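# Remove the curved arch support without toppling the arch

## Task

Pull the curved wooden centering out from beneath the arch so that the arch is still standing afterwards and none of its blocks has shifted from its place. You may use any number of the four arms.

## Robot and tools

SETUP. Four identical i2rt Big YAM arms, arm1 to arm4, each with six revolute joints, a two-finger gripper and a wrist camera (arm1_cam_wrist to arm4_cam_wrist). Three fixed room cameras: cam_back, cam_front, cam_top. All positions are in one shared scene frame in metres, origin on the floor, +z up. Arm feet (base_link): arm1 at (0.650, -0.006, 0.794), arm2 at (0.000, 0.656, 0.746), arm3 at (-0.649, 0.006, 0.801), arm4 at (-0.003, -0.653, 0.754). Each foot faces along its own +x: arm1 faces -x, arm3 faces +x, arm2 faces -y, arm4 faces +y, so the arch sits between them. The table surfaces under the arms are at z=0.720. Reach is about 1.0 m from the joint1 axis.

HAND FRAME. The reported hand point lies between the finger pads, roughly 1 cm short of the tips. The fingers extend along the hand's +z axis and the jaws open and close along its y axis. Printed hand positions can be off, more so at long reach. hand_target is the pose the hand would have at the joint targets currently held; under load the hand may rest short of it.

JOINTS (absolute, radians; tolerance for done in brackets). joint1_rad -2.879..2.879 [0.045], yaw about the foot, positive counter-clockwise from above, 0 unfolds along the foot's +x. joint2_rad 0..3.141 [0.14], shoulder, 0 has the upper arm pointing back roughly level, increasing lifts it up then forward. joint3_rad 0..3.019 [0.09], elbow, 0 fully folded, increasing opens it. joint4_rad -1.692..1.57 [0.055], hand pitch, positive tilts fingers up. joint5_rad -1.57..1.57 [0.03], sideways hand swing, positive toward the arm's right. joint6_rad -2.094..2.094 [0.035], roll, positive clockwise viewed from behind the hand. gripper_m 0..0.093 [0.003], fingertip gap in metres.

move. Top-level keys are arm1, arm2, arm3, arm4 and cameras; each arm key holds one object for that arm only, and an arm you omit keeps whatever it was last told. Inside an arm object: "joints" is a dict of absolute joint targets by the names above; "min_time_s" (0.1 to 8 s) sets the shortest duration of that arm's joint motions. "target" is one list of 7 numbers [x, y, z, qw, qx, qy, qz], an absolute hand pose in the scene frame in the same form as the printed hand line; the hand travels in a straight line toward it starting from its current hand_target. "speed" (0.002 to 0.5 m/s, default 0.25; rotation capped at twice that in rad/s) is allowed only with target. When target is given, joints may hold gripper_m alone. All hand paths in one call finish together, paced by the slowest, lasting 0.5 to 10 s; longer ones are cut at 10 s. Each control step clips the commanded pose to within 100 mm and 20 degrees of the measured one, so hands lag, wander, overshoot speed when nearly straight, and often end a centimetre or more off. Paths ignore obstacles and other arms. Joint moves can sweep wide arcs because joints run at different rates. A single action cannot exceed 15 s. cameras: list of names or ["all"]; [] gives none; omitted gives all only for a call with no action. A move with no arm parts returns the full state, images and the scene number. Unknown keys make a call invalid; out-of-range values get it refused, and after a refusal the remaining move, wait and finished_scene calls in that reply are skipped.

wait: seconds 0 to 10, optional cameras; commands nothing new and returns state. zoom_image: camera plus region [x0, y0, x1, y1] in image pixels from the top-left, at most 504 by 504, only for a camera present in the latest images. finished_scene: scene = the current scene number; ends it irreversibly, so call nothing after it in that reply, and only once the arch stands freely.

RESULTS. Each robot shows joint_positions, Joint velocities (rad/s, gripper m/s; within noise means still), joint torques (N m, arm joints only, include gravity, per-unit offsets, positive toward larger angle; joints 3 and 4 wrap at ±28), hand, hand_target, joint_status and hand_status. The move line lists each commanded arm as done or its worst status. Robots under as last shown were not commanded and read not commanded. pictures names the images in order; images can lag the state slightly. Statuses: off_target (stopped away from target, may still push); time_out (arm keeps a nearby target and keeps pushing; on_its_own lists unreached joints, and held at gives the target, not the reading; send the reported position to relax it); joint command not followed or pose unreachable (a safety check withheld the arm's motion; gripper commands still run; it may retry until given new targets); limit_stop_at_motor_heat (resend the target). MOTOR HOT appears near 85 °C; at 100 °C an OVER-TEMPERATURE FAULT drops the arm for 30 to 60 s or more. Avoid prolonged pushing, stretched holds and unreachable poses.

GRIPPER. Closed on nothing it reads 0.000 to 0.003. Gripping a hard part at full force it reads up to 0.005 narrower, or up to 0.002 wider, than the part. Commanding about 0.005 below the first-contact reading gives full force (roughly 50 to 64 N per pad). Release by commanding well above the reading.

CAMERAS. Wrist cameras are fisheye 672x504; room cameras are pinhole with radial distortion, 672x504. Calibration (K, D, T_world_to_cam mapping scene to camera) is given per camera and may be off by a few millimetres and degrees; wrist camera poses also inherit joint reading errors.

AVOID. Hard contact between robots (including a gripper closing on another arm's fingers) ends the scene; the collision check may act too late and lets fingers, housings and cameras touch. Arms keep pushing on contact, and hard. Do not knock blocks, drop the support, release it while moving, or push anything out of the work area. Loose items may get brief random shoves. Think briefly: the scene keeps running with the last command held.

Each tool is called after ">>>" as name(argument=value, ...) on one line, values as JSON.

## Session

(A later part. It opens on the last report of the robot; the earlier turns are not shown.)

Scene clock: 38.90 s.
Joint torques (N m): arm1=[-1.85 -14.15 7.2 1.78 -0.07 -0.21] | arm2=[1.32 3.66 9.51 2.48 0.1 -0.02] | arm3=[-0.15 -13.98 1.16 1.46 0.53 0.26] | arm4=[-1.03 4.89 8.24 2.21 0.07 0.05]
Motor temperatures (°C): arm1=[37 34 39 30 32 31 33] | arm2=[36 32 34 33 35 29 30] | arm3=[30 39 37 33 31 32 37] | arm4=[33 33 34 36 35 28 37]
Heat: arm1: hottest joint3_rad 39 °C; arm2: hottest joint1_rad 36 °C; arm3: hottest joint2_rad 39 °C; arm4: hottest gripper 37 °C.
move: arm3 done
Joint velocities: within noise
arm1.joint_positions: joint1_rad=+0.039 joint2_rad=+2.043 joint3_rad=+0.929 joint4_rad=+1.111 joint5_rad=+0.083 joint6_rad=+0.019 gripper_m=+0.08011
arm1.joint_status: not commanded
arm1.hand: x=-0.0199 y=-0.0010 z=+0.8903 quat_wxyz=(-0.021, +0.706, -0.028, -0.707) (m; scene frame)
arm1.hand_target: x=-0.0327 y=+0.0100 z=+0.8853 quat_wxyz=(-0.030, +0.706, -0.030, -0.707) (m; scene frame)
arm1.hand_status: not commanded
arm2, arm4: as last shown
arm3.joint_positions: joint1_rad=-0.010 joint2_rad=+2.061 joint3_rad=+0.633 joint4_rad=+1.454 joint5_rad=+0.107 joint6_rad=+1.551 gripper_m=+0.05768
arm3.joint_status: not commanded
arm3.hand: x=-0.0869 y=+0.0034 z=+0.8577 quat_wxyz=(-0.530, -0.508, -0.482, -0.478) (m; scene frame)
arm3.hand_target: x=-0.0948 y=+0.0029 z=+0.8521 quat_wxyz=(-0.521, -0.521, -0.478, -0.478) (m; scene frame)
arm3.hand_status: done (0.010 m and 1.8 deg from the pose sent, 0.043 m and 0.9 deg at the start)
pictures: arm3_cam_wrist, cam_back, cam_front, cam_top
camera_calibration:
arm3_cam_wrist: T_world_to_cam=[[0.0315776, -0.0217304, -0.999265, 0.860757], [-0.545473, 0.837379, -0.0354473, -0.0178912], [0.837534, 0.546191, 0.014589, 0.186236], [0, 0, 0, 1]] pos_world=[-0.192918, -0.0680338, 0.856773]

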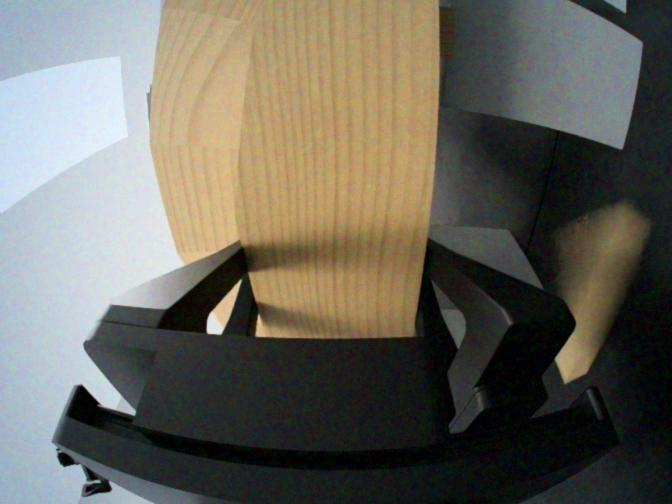

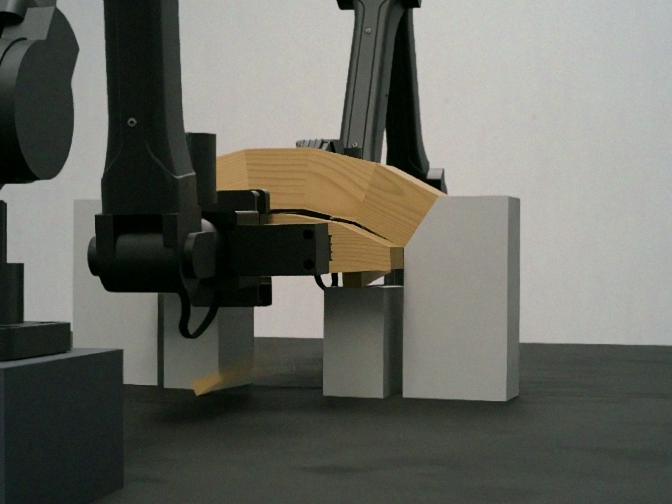

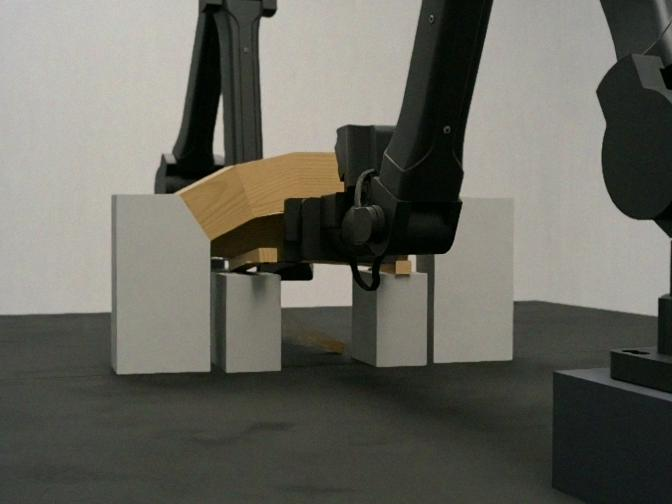

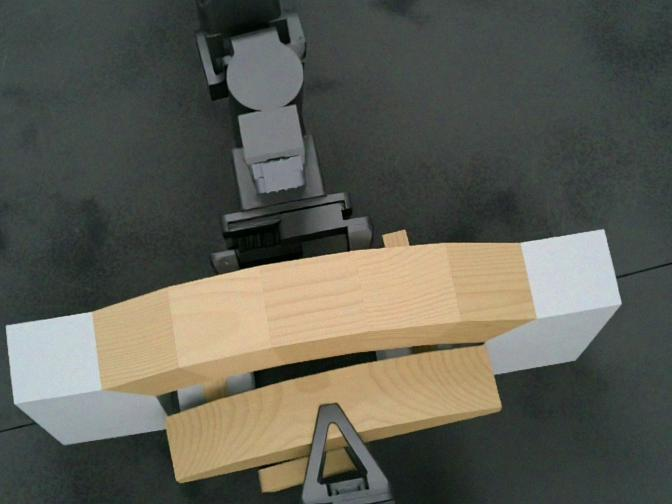

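>>> wait(seconds=0.5, cameras=["arm3_cam_wrist","cam_back","cam_front","cam_top"])

>>> zoom_image(camera="cam_top", region=[140, 220, 520, 504])

>>> zoom_image(camera="cam_front", region=[190, 220, 440, 380])

Scene clock: 40.00 s.
Joint torques (N m): arm1=[-1.67 -14.21 7.24 1.8 -0.06 -0.21] | arm2=[1.26 3.72 9.48 2.48 0.09 -0.03] | arm3=[-0.09 -14.04 1.18 1.42 0.54 0.27] | arm4=[-0.67 4.6 8.36 2.29 0.05 0.11]
Motor temperatures (°C): arm1=[37 35 39 30 31 31 33] | arm2=[36 32 34 33 35 29 30] | arm3=[30 39 37 33 31 32 37] | arm4=[33 33 34 36 35 28 37]
Heat: arm1: hottest joint3_rad 39 °C; arm2: hottest joint1_rad 36 °C; arm3: hottest joint2_rad 39 °C; arm4: hottest gripper 37 °C.
Joint velocities: within noise
arm1.joint_positions: joint1_rad=+0.039 joint2_rad=+2.043 joint3_rad=+0.929 joint4_rad=+1.111 joint5_rad=+0.083 joint6_rad=+0.019 gripper_m=+0.08011
arm1.joint_status: not commanded
arm1.hand: x=-0.0199 y=-0.0010 z=+0.8903 quat_wxyz=(-0.021, +0.706, -0.028, -0.707) (m; scene frame)
arm1.hand_target: x=-0.0327 y=+0.0100 z=+0.8853 quat_wxyz=(-0.030, +0.706, -0.030, -0.707) (m; scene frame)
arm1.hand_status: not commanded
arm2.joint_positions: joint1_rad=-0.491 joint2_rad=+0.571 joint3_rad=+1.396 joint4_rad=-1.145 joint5_rad=+0.158 joint6_rad=+0.378 gripper_m=+0.09396
arm2.joint_status: not commanded
arm2.hand: x=-0.1424 y=+0.4717 z=+1.3418 quat_wxyz=(-0.330, -0.780, -0.216, +0.486) (m; scene frame)
arm2.hand_target: x=-0.1404 y=+0.4751 z=+1.3501 quat_wxyz=(-0.336, -0.774, -0.213, +0.492) (m; scene frame)
arm2.hand_status: not commanded
arm3.joint_positions: joint1_rad=-0.010 joint2_rad=+2.061 joint3_rad=+0.633 joint4_rad=+1.454 joint5_rad=+0.107 joint6_rad=+1.551 gripper_m=+0.05768
arm3.joint_status: not commanded
arm3.hand: x=-0.0869 y=+0.0034 z=+0.8577 quat_wxyz=(-0.530, -0.508, -0.482, -0.478) (m; scene frame)
arm3.hand_target: x=-0.0948 y=+0.0029 z=+0.8521 quat_wxyz=(-0.521, -0.521, -0.478, -0.478) (m; scene frame)
arm3.hand_status: done (0.010 m and 1.8 deg from the pose sent, 0.043 m and 0.9 deg at the start)
arm4.joint_positions: joint1_rad=-0.377 joint2_rad=+0.615 joint3_rad=+1.493 joint4_rad=-1.274 joint5_rad=+0.157 joint6_rad=-0.616 gripper_m=+0.09396
arm4.joint_status: not commanded
arm4.hand: x=+0.0978 y=-0.4603 z=+1.3602 quat_wxyz=(-0.554, +0.623, -0.545, -0.090) (m; scene frame)
arm4.hand_target: x=+0.0963 y=-0.4637 z=+1.3683 quat_wxyz=(-0.562, +0.618, -0.542, -0.093) (m; scene frame)
arm4.hand_status: not commanded
wait: 0.50 s; at rest from the start
pictures: arm3_cam_wrist, cam_back, cam_front, cam_top
camera_calibration:
arm3_cam_wrist: T_world_to_cam=[[0.0315776, -0.0217304, -0.999265, 0.860757], [-0.545473, 0.837379, -0.0354473, -0.0178912], [0.837534, 0.546191, 0.014589, 0.186236], [0, 0, 0, 1]] pos_world=[-0.192918, -0.0680338, 0.856773]

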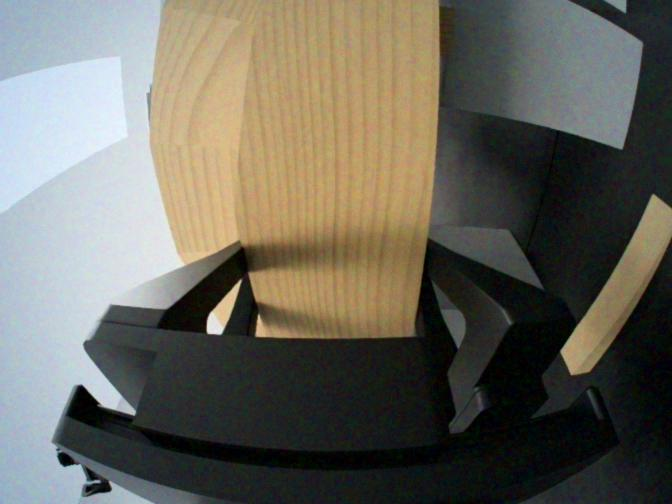

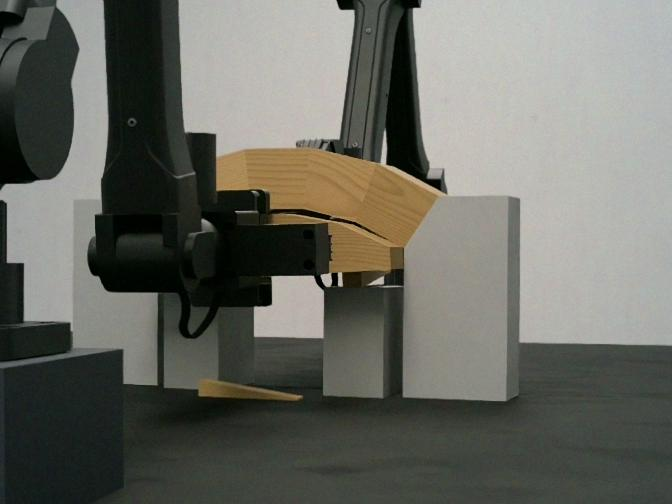

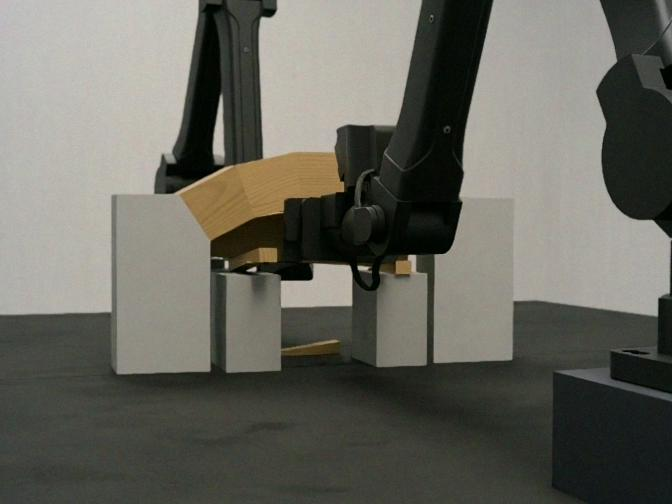

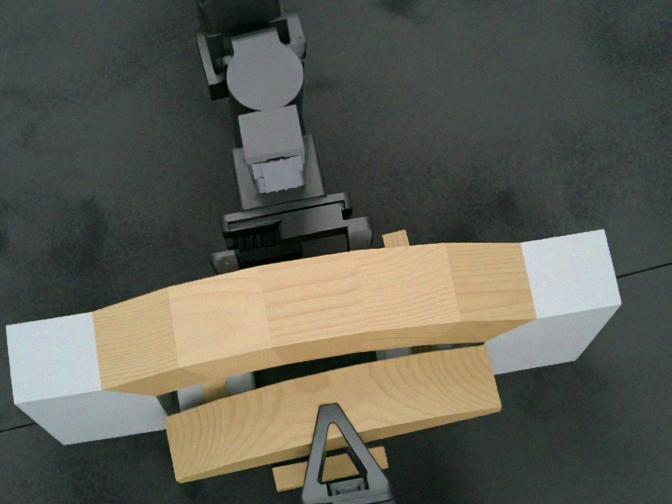

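Scaled by 1.326 from the camera's 672x504 image, which has a finer 960x720 frame.

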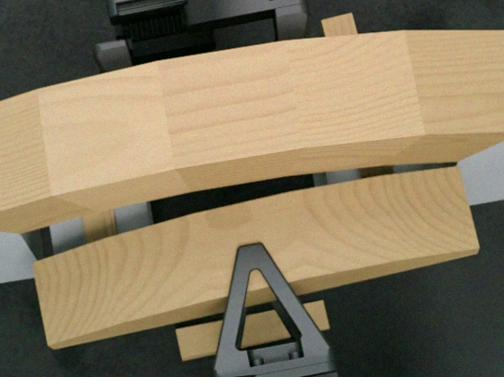

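Scaled by 2.016 from the camera's 672x504 image, which has a finer 960x720 frame.

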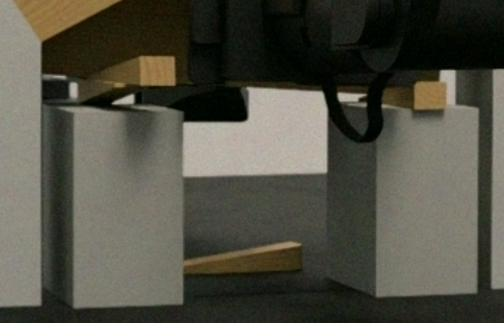

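>>> move(arm3={"target":[-0.165,0.006,0.875,0.5208,0.5208,0.4784,0.4784],"speed":0.1}, cameras=["cam_back","cam_top"])

>>> move(arm3={"target":[-0.30,0.0,0.92,0,0.7365,0.6765,0],"speed":0.15}, arm1={"target":[0.12,-0.006,0.89,0.03,-0.7065,0.03,0.7065],"speed":0.15}, cameras=["arm1_cam_wrist","arm3_cam_wrist","cam_back","cam_front","cam_top"])

Scene clock: 42.70 s.
Joint torques (N m): arm1=[-1.73 -14.21 7.21 1.81 -0.06 -0.22] | arm2=[1.14 3.84 9.51 2.5 0.11 -0.01] | arm3=[0.62 -15.03 1.7 3.28 0.3 0.1] | arm4=[-1.2 4.6 8.27 2.26 0.05 0.07]
Motor temperatures (°C): arm1=[37 35 39 30 31 31 33] | arm2=[36 32 35 33 35 29 30] | arm3=[30 40 37 33 31 32 37] | arm4=[33 33 34 36 35 28 37]
Heat: arm1: hottest joint3_rad 39 °C; arm2: hottest joint1_rad 36 °C; arm3: hottest joint2_rad 40 °C; arm4: hottest gripper 37 °C.
move: arm3 off_target
Joint velocities: within noise
arm1, arm2, arm4: as last shown
arm3.joint_positions: joint1_rad=-0.002 joint2_rad=+1.995 joint3_rad=+0.403 joint4_rad=+1.505 joint5_rad=+0.128 joint6_rad=+1.568 gripper_m=+0.05768
arm3.joint_status: not commanded
arm3.hand: x=-0.1710 y=+0.0010 z=+0.8418 quat_wxyz=(-0.503, -0.541, -0.504, -0.449) (m; scene frame)
arm3.hand_target: x=-0.1657 y=+0.0059 z=+0.8740 quat_wxyz=(-0.520, -0.521, -0.478, -0.478) (m; scene frame)
arm3.hand_status: off_target (0.034 m and 5.5 deg from the pose sent, 0.080 m and 1.8 deg at the start)
pictures: cam_back, cam_top

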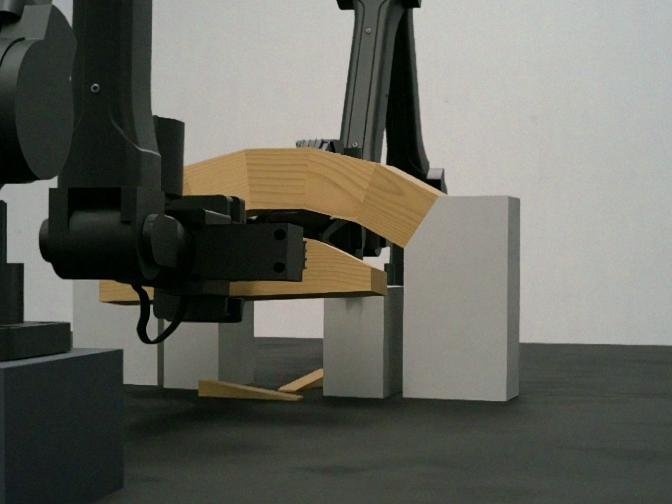

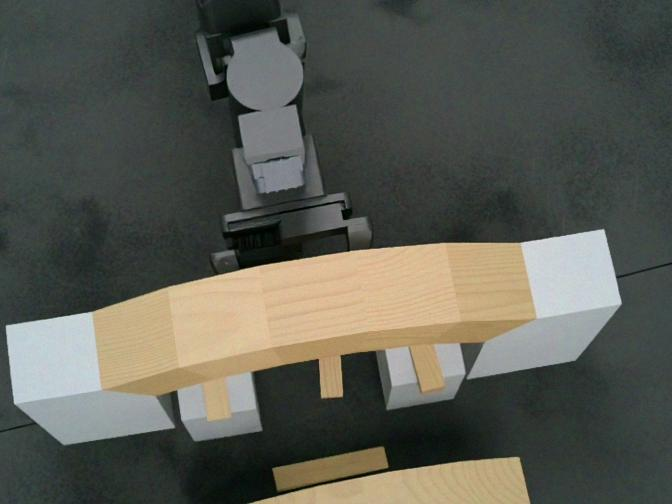

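Scene clock: 48.67 s.
Joint torques (N m): arm1=[0.73 -12.98 1.74 3.62 0.12 -0.21] | arm2=[1.2 3.84 9.46 2.43 0.1 -0.03] | arm3=[-1.08 -8.06 15.16 -0.85 0.1 -0.01] | arm4=[-1.14 4.13 8.34 2.24 0.06 0.05]
Motor temperatures (°C): arm1=[37 36 39 30 31 31 33] | arm2=[36 32 35 33 35 29 30] | arm3=[30 40 39 33 31 32 38] | arm4=[33 33 35 36 35 28 37]
Heat: arm1: hottest joint3_rad 39 °C; arm2: hottest joint1_rad 36 °C; arm3: hottest joint2_rad 40 °C; arm4: hottest gripper 37 °C.
move: arm1 off_target; arm3 off_target
Joint velocities: within noise
arm1.joint_positions: joint1_rad=+0.049 joint2_rad=+1.909 joint3_rad=+0.536 joint4_rad=+1.335 joint5_rad=+0.121 joint6_rad=+0.019 gripper_m=+0.08011
arm1.joint_status: not commanded
arm1.hand: x=+0.1169 y=+0.0019 z=+0.8778 quat_wxyz=(-0.032, +0.717, -0.037, -0.695) (m; scene frame)
arm1.hand_target: x=+0.1199 y=-0.0059 z=+0.8898 quat_wxyz=(-0.030, +0.706, -0.030, -0.706) (m; scene frame)
arm1.hand_status: off_target (0.015 m and 2.0 deg from the pose sent, 0.140 m and 1.0 deg at the start)
arm2, arm4: as last shown
arm3.joint_positions: joint1_rad=-0.049 joint2_rad=+1.309 joint3_rad=+0.856 joint4_rad=-1.163 joint5_rad=-0.003 joint6_rad=+1.643 gripper_m=+0.05768
arm3.joint_status: not commanded
arm3.hand: x=-0.3271 y=+0.0033 z=+0.8976 quat_wxyz=(+0.017, -0.735, -0.677, +0.021) (m; scene frame)
arm3.hand_target: x=-0.3015 y=+0.0000 z=+0.9203 quat_wxyz=(-0.001, -0.736, -0.677, +0.000) (m; scene frame)
arm3.hand_status: off_target (0.035 m and 3.1 deg from the pose sent, 0.151 m and 84.7 deg at the start)
pictures: arm1_cam_wrist, arm3_cam_wrist, cam_back, cam_front, cam_top
camera_calibration:
arm1_cam_wrist: T_world_to_cam=[[0.111545, 0.993745, -0.00533188, -0.0113568], [0.602602, -0.0719046, -0.794796, 0.630479], [-0.790208, 0.0854424, -0.606853, 0.752742], [0, 0, 0, 1]] pos_world=[0.216162, -0.00769598, 0.957845]
arm3_cam_wrist: T_world_to_cam=[[-0.995447, 0.0870445, 0.0388503, -0.359898], [0.0928189, 0.792383, 0.602922, -0.511472], [0.0216967, 0.603782, -0.796854, 0.848118], [0, 0, 0, 1]] pos_world=[-0.329186, -0.0754695, 0.998186]

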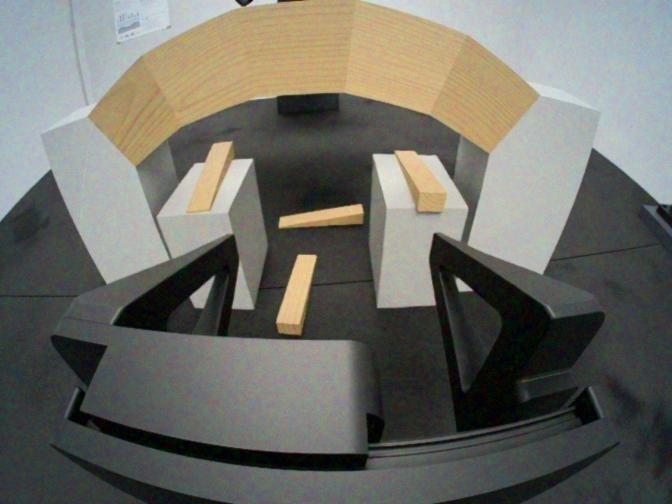

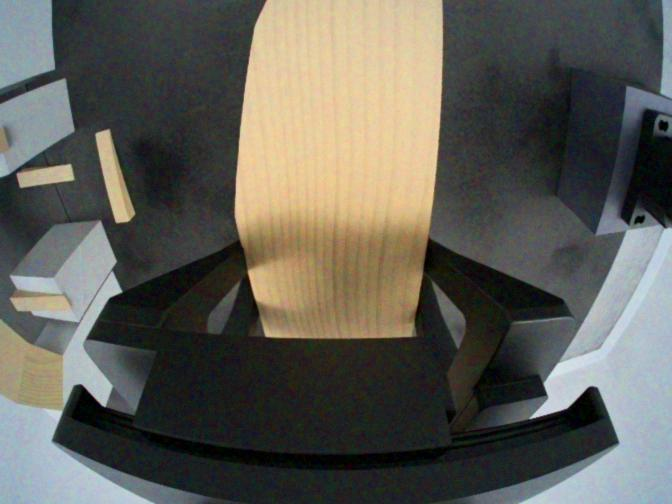

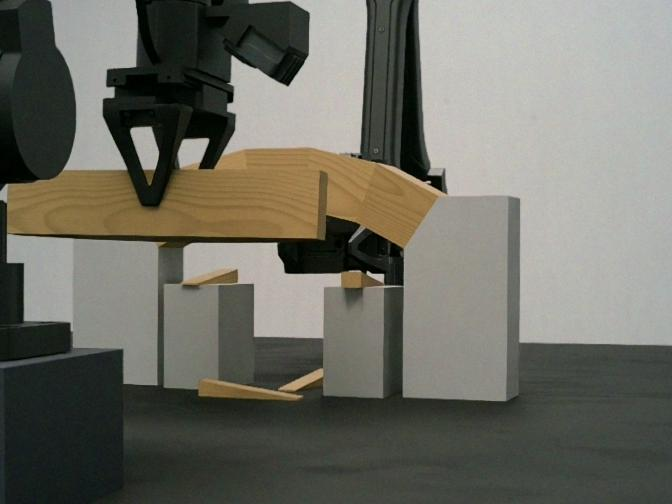

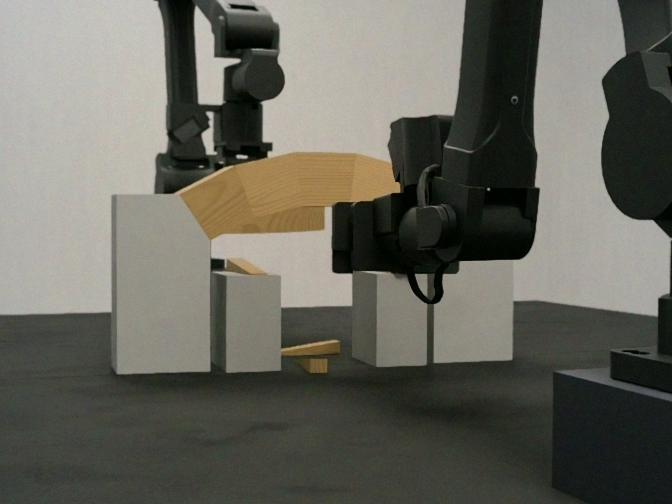

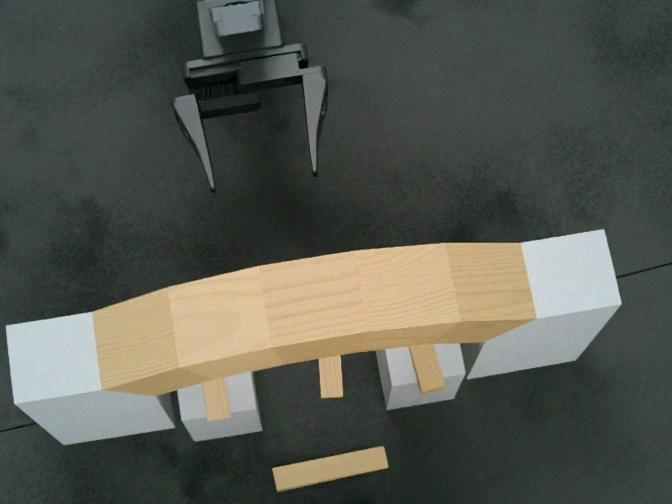

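>>> move(arm3={"target":[-0.30,0.0,0.815,0,0.7365,0.6765,0],"speed":0.1}, cameras=["cam_back","arm2_cam_wrist"])

Scene clock: 50.63 s.
Joint torques (N m): arm1=[0.79 -13.1 1.74 3.56 0.12 -0.22] | arm2=[1.08 3.84 9.52 2.48 0.1 -0.01] | arm3=[-0.97 -9.7 8.31 0.24 0.1 0.01] | arm4=[-1.14 3.96 8.31 2.24 0.06 0.08]
Motor temperatures (°C): arm1=[37 36 39 30 31 31 33] | arm2=[36 32 35 33 35 29 30] | arm3=[30 40 39 33 31 32 38] | arm4=[33 33 35 36 35 28 37]
Heat: arm1: hottest joint3_rad 39 °C; arm2: hottest joint1_rad 36 °C; arm3: hottest joint2_rad 40 °C; arm4: hottest gripper 37 °C.
move: arm3 done
Joint velocities: within noise
arm1, arm2, arm4: as last shown
arm3.joint_positions: joint1_rad=-0.049 joint2_rad=+1.485 joint3_rad=+0.767 joint4_rad=-0.865 joint5_rad=-0.003 joint6_rad=+1.643 gripper_m=+0.05768
arm3.joint_status: not commanded
arm3.hand: x=-0.3076 y=+0.0026 z=+0.8129 quat_wxyz=(+0.006, -0.736, -0.677, +0.008) (m; scene frame)
arm3.hand_target: x=-0.3001 y=+0.0000 z=+0.8151 quat_wxyz=(+0.000, -0.736, -0.677, +0.000) (m; scene frame)
arm3.hand_status: done (0.008 m and 1.2 deg from the pose sent, 0.087 m and 3.1 deg at the start)
pictures: arm2_cam_wrist, cam_back

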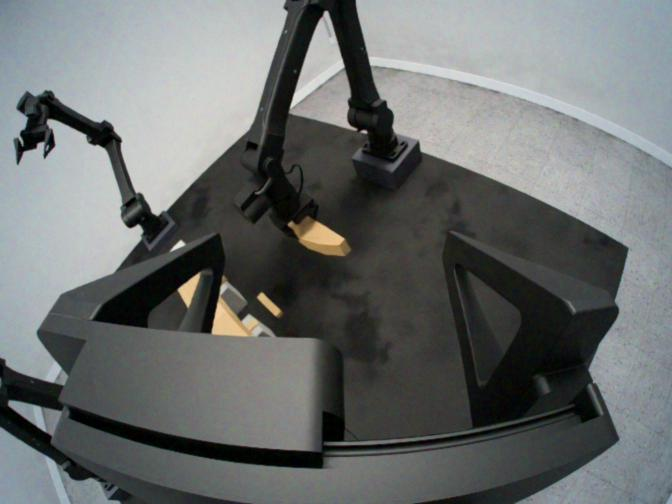

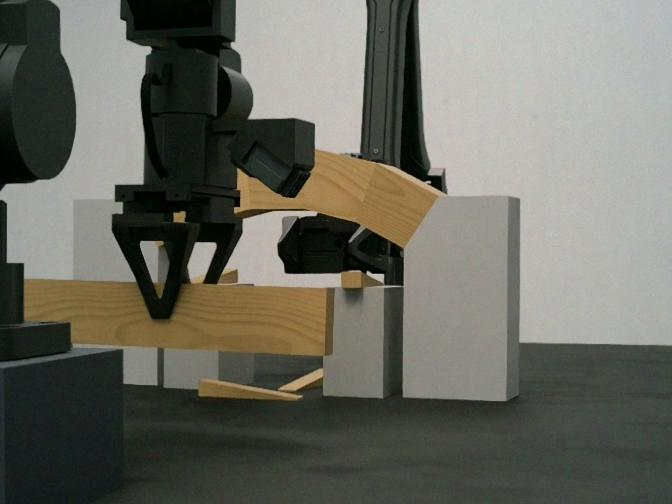

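>>> move(arm3={"target":[-0.30,0.0,0.77,0,0.7365,0.6765,0],"speed":0.05}, cameras=["cam_back"])

>>> move(arm3={"target":[-0.30,0.0,0.76,0,0.7365,0.6765,0],"speed":0.02}, cameras=["cam_back"])

Scene clock: 52.33 s.
Joint torques (N m): arm1=[0.79 -12.98 1.74 3.52 0.12 -0.2] | arm2=[1.14 3.6 9.48 2.44 0.11 -0.02] | arm3=[-0.85 -10.11 7.08 0.24 0.1 0.02] | arm4=[-0.97 4.42 8.28 2.3 0.07 0.09]
Motor temperatures (°C): arm1=[37 35 39 30 31 31 33] | arm2=[36 32 35 33 35 29 30] | arm3=[30 40 39 33 31 32 38] | arm4=[33 33 35 36 35 28 37]
Heat: arm1: hottest joint3_rad 39 °C; arm2: hottest joint1_rad 36 °C; arm3: hottest joint2_rad 40 °C; arm4: hottest gripper 37 °C.
move: arm3 done
Joint velocities: within noise
arm1, arm2, arm4: as last shown
arm3.joint_positions: joint1_rad=-0.049 joint2_rad=+1.586 joint3_rad=+0.728 joint4_rad=-0.720 joint5_rad=-0.003 joint6_rad=+1.643 gripper_m=+0.05768
arm3.joint_status: not commanded
arm3.hand: x=-0.3061 y=+0.0023 z=+0.7694 quat_wxyz=(+0.004, -0.736, -0.677, +0.007) (m; scene frame)
arm3.hand_target: x=-0.3001 y=+0.0000 z=+0.7700 quat_wxyz=(+0.000, -0.736, -0.677, +0.000) (m; scene frame)
arm3.hand_status: done (0.007 m and 0.9 deg from the pose sent, 0.044 m and 1.1 deg at the start)
pictures: cam_back

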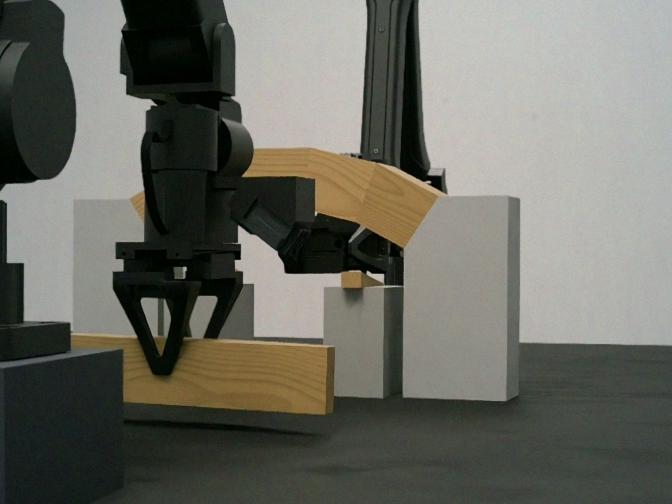

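Scene clock: 53.37 s.
Joint torques (N m): arm1=[0.79 -12.98 1.77 3.6 0.12 -0.21] | arm2=[0.97 3.96 9.52 2.47 0.1 -0.01] | arm3=[-0.79 -10.17 6.75 0.25 0.09 0.03] | arm4=[-1.03 4.54 8.28 2.33 0.04 0.08]
Motor temperatures (°C): arm1=[37 35 39 30 31 31 33] | arm2=[36 32 35 33 35 29 30] | arm3=[30 40 39 32 31 32 38] | arm4=[33 33 35 36 35 28 37]
Heat: arm1: hottest joint3_rad 39 °C; arm2: hottest joint1_rad 36 °C; arm3: hottest joint2_rad 40 °C; arm4: hottest gripper 37 °C.
move: arm3 done
Joint velocities: within noise
arm1, arm2, arm4: as last shown
arm3.joint_positions: joint1_rad=-0.049 joint2_rad=+1.610 joint3_rad=+0.722 joint4_rad=-0.687 joint5_rad=-0.004 joint6_rad=+1.643 gripper_m=+0.05768
arm3.joint_status: not commanded
arm3.hand: x=-0.3054 y=+0.0023 z=+0.7602 quat_wxyz=(+0.003, -0.736, -0.677, +0.006) (m; scene frame)
arm3.hand_target: x=-0.3000 y=+0.0000 z=+0.7601 quat_wxyz=(+0.000, -0.736, -0.677, +0.000) (m; scene frame)
arm3.hand_status: done (0.006 m and 0.8 deg from the pose sent, 0.012 m and 0.9 deg at the start)
pictures: cam_back

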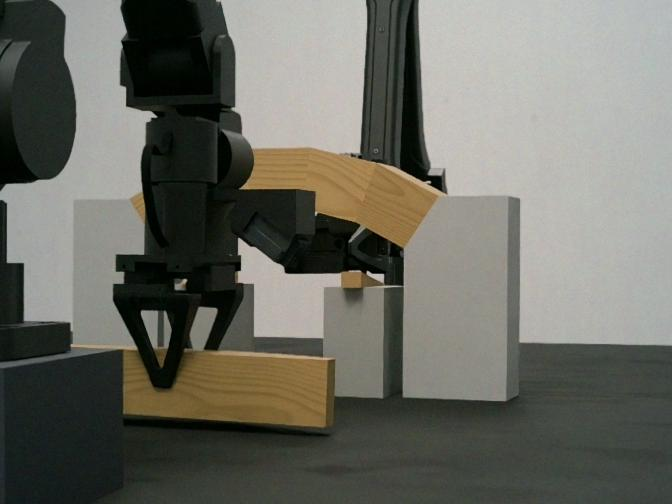

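>>> move(arm3={"target":[-0.30,0.0,0.754,0,0.7365,0.6765,0],"speed":0.02}, cameras=["cam_back"])

>>> zoom_image(camera="cam_back", region=[100, 330, 360, 460])

Scene clock: 54.50 s.
Joint torques (N m): arm1=[0.79 -13.04 1.76 3.58 0.11 -0.21] | arm2=[1.2 3.9 9.51 2.47 0.11 -0.02] | arm3=[-0.91 -10.29 6.3 0.25 0.09 0.03] | arm4=[-0.62 4.31 8.17 2.35 0.07 0.07]
Motor temperatures (°C): arm1=[37 35 39 30 31 31 33] | arm2=[36 32 35 33 35 29 30] | arm3=[30 40 39 32 31 32 38] | arm4=[33 33 35 36 35 28 37]
Heat: arm1: hottest joint3_rad 39 °C; arm2: hottest joint1_rad 36 °C; arm3: hottest joint2_rad 40 °C; arm4: hottest gripper 37 °C.
move: arm3 done
Joint velocities: within noise
arm1, arm2, arm4: as last shown
arm3.joint_positions: joint1_rad=-0.049 joint2_rad=+1.625 joint3_rad=+0.722 joint4_rad=-0.668 joint5_rad=-0.004 joint6_rad=+1.643 gripper_m=+0.05768
arm3.joint_status: not commanded
arm3.hand: x=-0.3033 y=+0.0022 z=+0.7553 quat_wxyz=(+0.002, -0.736, -0.677, +0.004) (m; scene frame)
arm3.hand_target: x=-0.3001 y=+0.0001 z=+0.7541 quat_wxyz=(+0.000, -0.736, -0.677, +0.000) (m; scene frame)
arm3.hand_status: done (0.004 m and 0.5 deg from the pose sent, 0.008 m and 0.8 deg at the start)
pictures: cam_back

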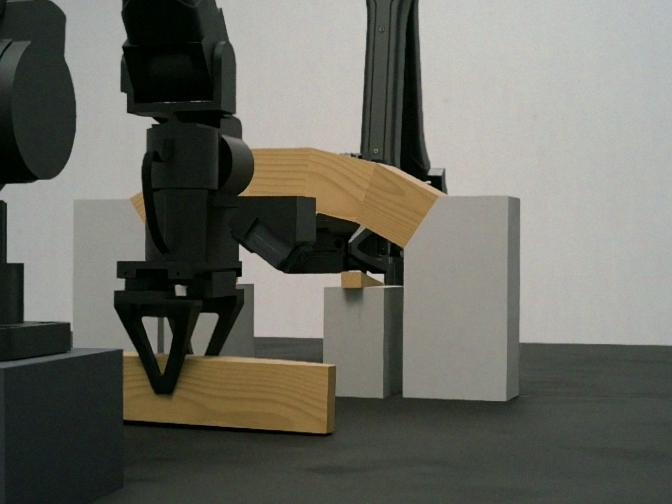

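Scaled by 1.938 from the camera's 672x504 image, which has a finer 960x720 frame.

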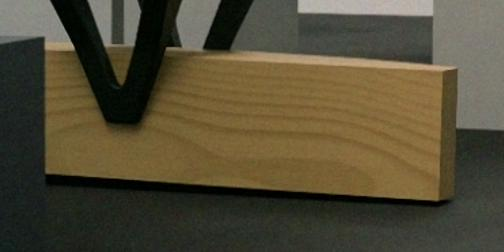

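>>> move(arm3={"target":[-0.30,0.0,0.749,0,0.7365,0.6765,0],"speed":0.02})

>>> move(arm3={"joints":{"gripper_m":0.075}}, cameras=["cam_back"])

>>> move(arm3={"target":[-0.30,0.0,0.88,0,0.7365,0.6765,0],"speed":0.1}, cameras=["cam_back","arm3_cam_wrist"])

Scene clock: 55.67 s.
Joint torques (N m): arm1=[0.62 -12.98 1.76 3.58 0.11 -0.21] | arm2=[1.44 3.66 9.47 2.44 0.1 -0.02] | arm3=[-0.79 -9.7 6.24 0.43 0.09 0.03] | arm4=[-1.38 4.25 8.25 2.26 0.02 0.08]
Motor temperatures (°C): arm1=[37 35 39 30 31 31 33] | arm2=[36 32 35 33 35 29 30] | arm3=[30 40 39 32 31 32 38] | arm4=[33 33 35 36 35 28 37]
Heat: arm1: hottest joint3_rad 39 °C; arm2: hottest joint1_rad 36 °C; arm3: hottest joint2_rad 40 °C; arm4: hottest gripper 37 °C.
move: arm3 done
Joint velocities: within noise
arm1, arm2, arm4: as last shown
arm3.joint_positions: joint1_rad=-0.049 joint2_rad=+1.631 joint3_rad=+0.719 joint4_rad=-0.656 joint5_rad=-0.004 joint6_rad=+1.643 gripper_m=+0.05768
arm3.joint_status: not commanded
arm3.hand: x=-0.3031 y=+0.0022 z=+0.7526 quat_wxyz=(+0.001, -0.736, -0.677, +0.003) (m; scene frame)
arm3.hand_target: x=-0.3000 y=+0.0001 z=+0.7491 quat_wxyz=(+0.000, -0.736, -0.677, +0.000) (m; scene frame)
arm3.hand_status: done (0.005 m and 0.4 deg from the pose sent, 0.007 m and 0.5 deg at the start)
pictures: none

Scene clock: 56.23 s.
Joint torques (N m): arm1=[0.73 -12.86 1.74 3.56 0.12 -0.21] | arm2=[1.08 3.96 9.51 2.44 0.1 -0.02] | arm3=[-0.97 -9.23 6.19 0.25 0.09 0.02] | arm4=[-0.79 4.84 8.23 2.26 0.06 0.1]
Motor temperatures (°C): arm1=[37 35 39 31 31 31 33] | arm2=[36 32 35 33 35 29 30] | arm3=[30 40 39 32 31 32 38] | arm4=[33 33 35 36 35 28 37]
Heat: arm1: hottest joint3_rad 39 °C; arm2: hottest joint1_rad 36 °C; arm3: hottest joint2_rad 40 °C; arm4: hottest gripper 37 °C.
move: arm3 done
Joint velocities: within noise
arm1: as last shown
arm2.joint_positions: joint1_rad=-0.491 joint2_rad=+0.571 joint3_rad=+1.396 joint4_rad=-1.145 joint5_rad=+0.158 joint6_rad=+0.378 gripper_m=+0.09396
arm2.joint_status: not commanded
arm2.hand: x=-0.1424 y=+0.4717 z=+1.3418 quat_wxyz=(-0.330, -0.780, -0.216, +0.486) (m; scene frame)
arm2.hand_target: x=-0.1404 y=+0.4751 z=+1.3501 quat_wxyz=(-0.336, -0.774, -0.213, +0.492) (m; scene frame)
arm2.hand_status: not commanded
arm3.joint_positions: joint1_rad=-0.049 joint2_rad=+1.631 joint3_rad=+0.719 joint4_rad=-0.652 joint5_rad=-0.004 joint6_rad=+1.643 gripper_m=+0.07487
arm3.joint_status: all done
arm3.hand: x=-0.3021 y=+0.0022 z=+0.7526 quat_wxyz=(+0.000, -0.736, -0.677, +0.002) (m; scene frame)
arm3.hand_target: x=-0.3000 y=+0.0000 z=+0.7492 quat_wxyz=(+0.000, -0.736, -0.677, +0.000) (m; scene frame)
arm3.hand_status: not commanded
arm4.joint_positions: joint1_rad=-0.377 joint2_rad=+0.615 joint3_rad=+1.493 joint4_rad=-1.274 joint5_rad=+0.157 joint6_rad=-0.616 gripper_m=+0.09396
arm4.joint_status: not commanded
arm4.hand: x=+0.0978 y=-0.4603 z=+1.3602 quat_wxyz=(-0.554, +0.623, -0.545, -0.090) (m; scene frame)
arm4.hand_target: x=+0.0963 y=-0.4637 z=+1.3683 quat_wxyz=(-0.562, +0.618, -0.542, -0.093) (m; scene frame)
arm4.hand_status: not commanded
pictures: cam_back

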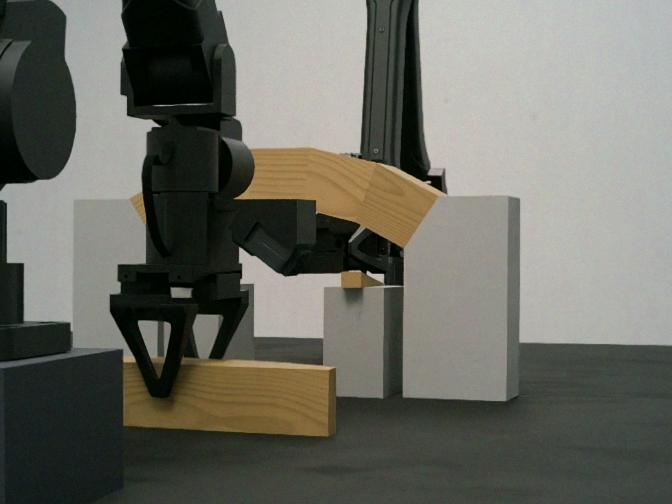

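Scene clock: 58.30 s.
Joint torques (N m): arm1=[0.73 -13.04 1.74 3.55 0.12 -0.2] | arm2=[0.97 3.78 9.47 2.48 0.1 -0.01] | arm3=[-0.97 -10.29 12.44 -0.69 0.12 0] | arm4=[-1.03 4.66 8.23 2.41 0.06 0.08]
Motor temperatures (°C): arm1=[37 35 39 31 31 31 33] | arm2=[36 32 35 33 35 29 30] | arm3=[30 40 39 32 31 32 37] | arm4=[33 33 35 36 35 28 36]
Heat: arm1: hottest joint3_rad 39 °C; arm2: hottest joint1_rad 36 °C; arm3: hottest joint2_rad 40 °C; arm4: hottest joint4_rad 36 °C.
move: arm3 off_target
Joint velocities: within noise
arm1, arm2, arm4: as last shown
arm3.joint_positions: joint1_rad=-0.049 joint2_rad=+1.383 joint3_rad=+0.815 joint4_rad=-1.045 joint5_rad=-0.004 joint6_rad=+1.643 gripper_m=+0.07495
arm3.joint_status: not commanded
arm3.hand: x=-0.3197 y=+0.0031 z=+0.8606 quat_wxyz=(+0.016, -0.735, -0.677, +0.019) (m; scene frame)
arm3.hand_target: x=-0.3008 y=+0.0000 z=+0.8800 quat_wxyz=(+0.000, -0.736, -0.677, +0.000) (m; scene frame)
arm3.hand_status: off_target (0.028 m and 2.9 deg from the pose sent, 0.128 m and 0.3 deg at the start)
pictures: arm3_cam_wrist, cam_back
camera_calibration:
arm3_cam_wrist: T_world_to_cam=[[-0.995553, 0.087091, 0.0358982, -0.348562], [0.0910505, 0.791951, 0.603758, -0.490987], [0.0241523, 0.604342, -0.796359, 0.819014], [0, 0, 0, 1]] pos_world=[-0.322088, -0.0757699, 0.96118]

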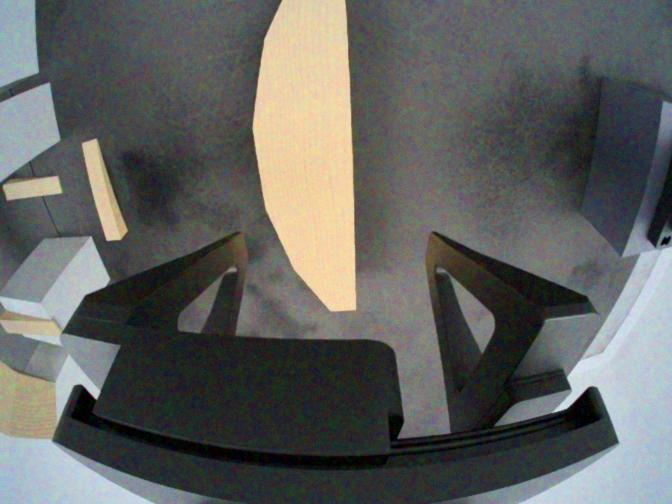

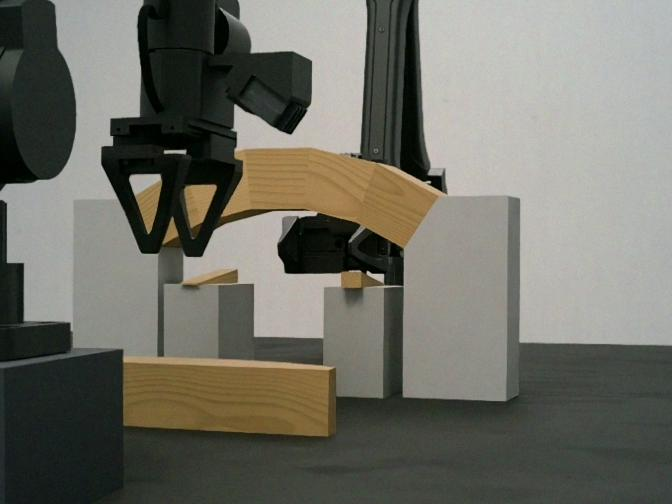

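>>> finished_scene(scene=1)

The scene is finished: the task was done.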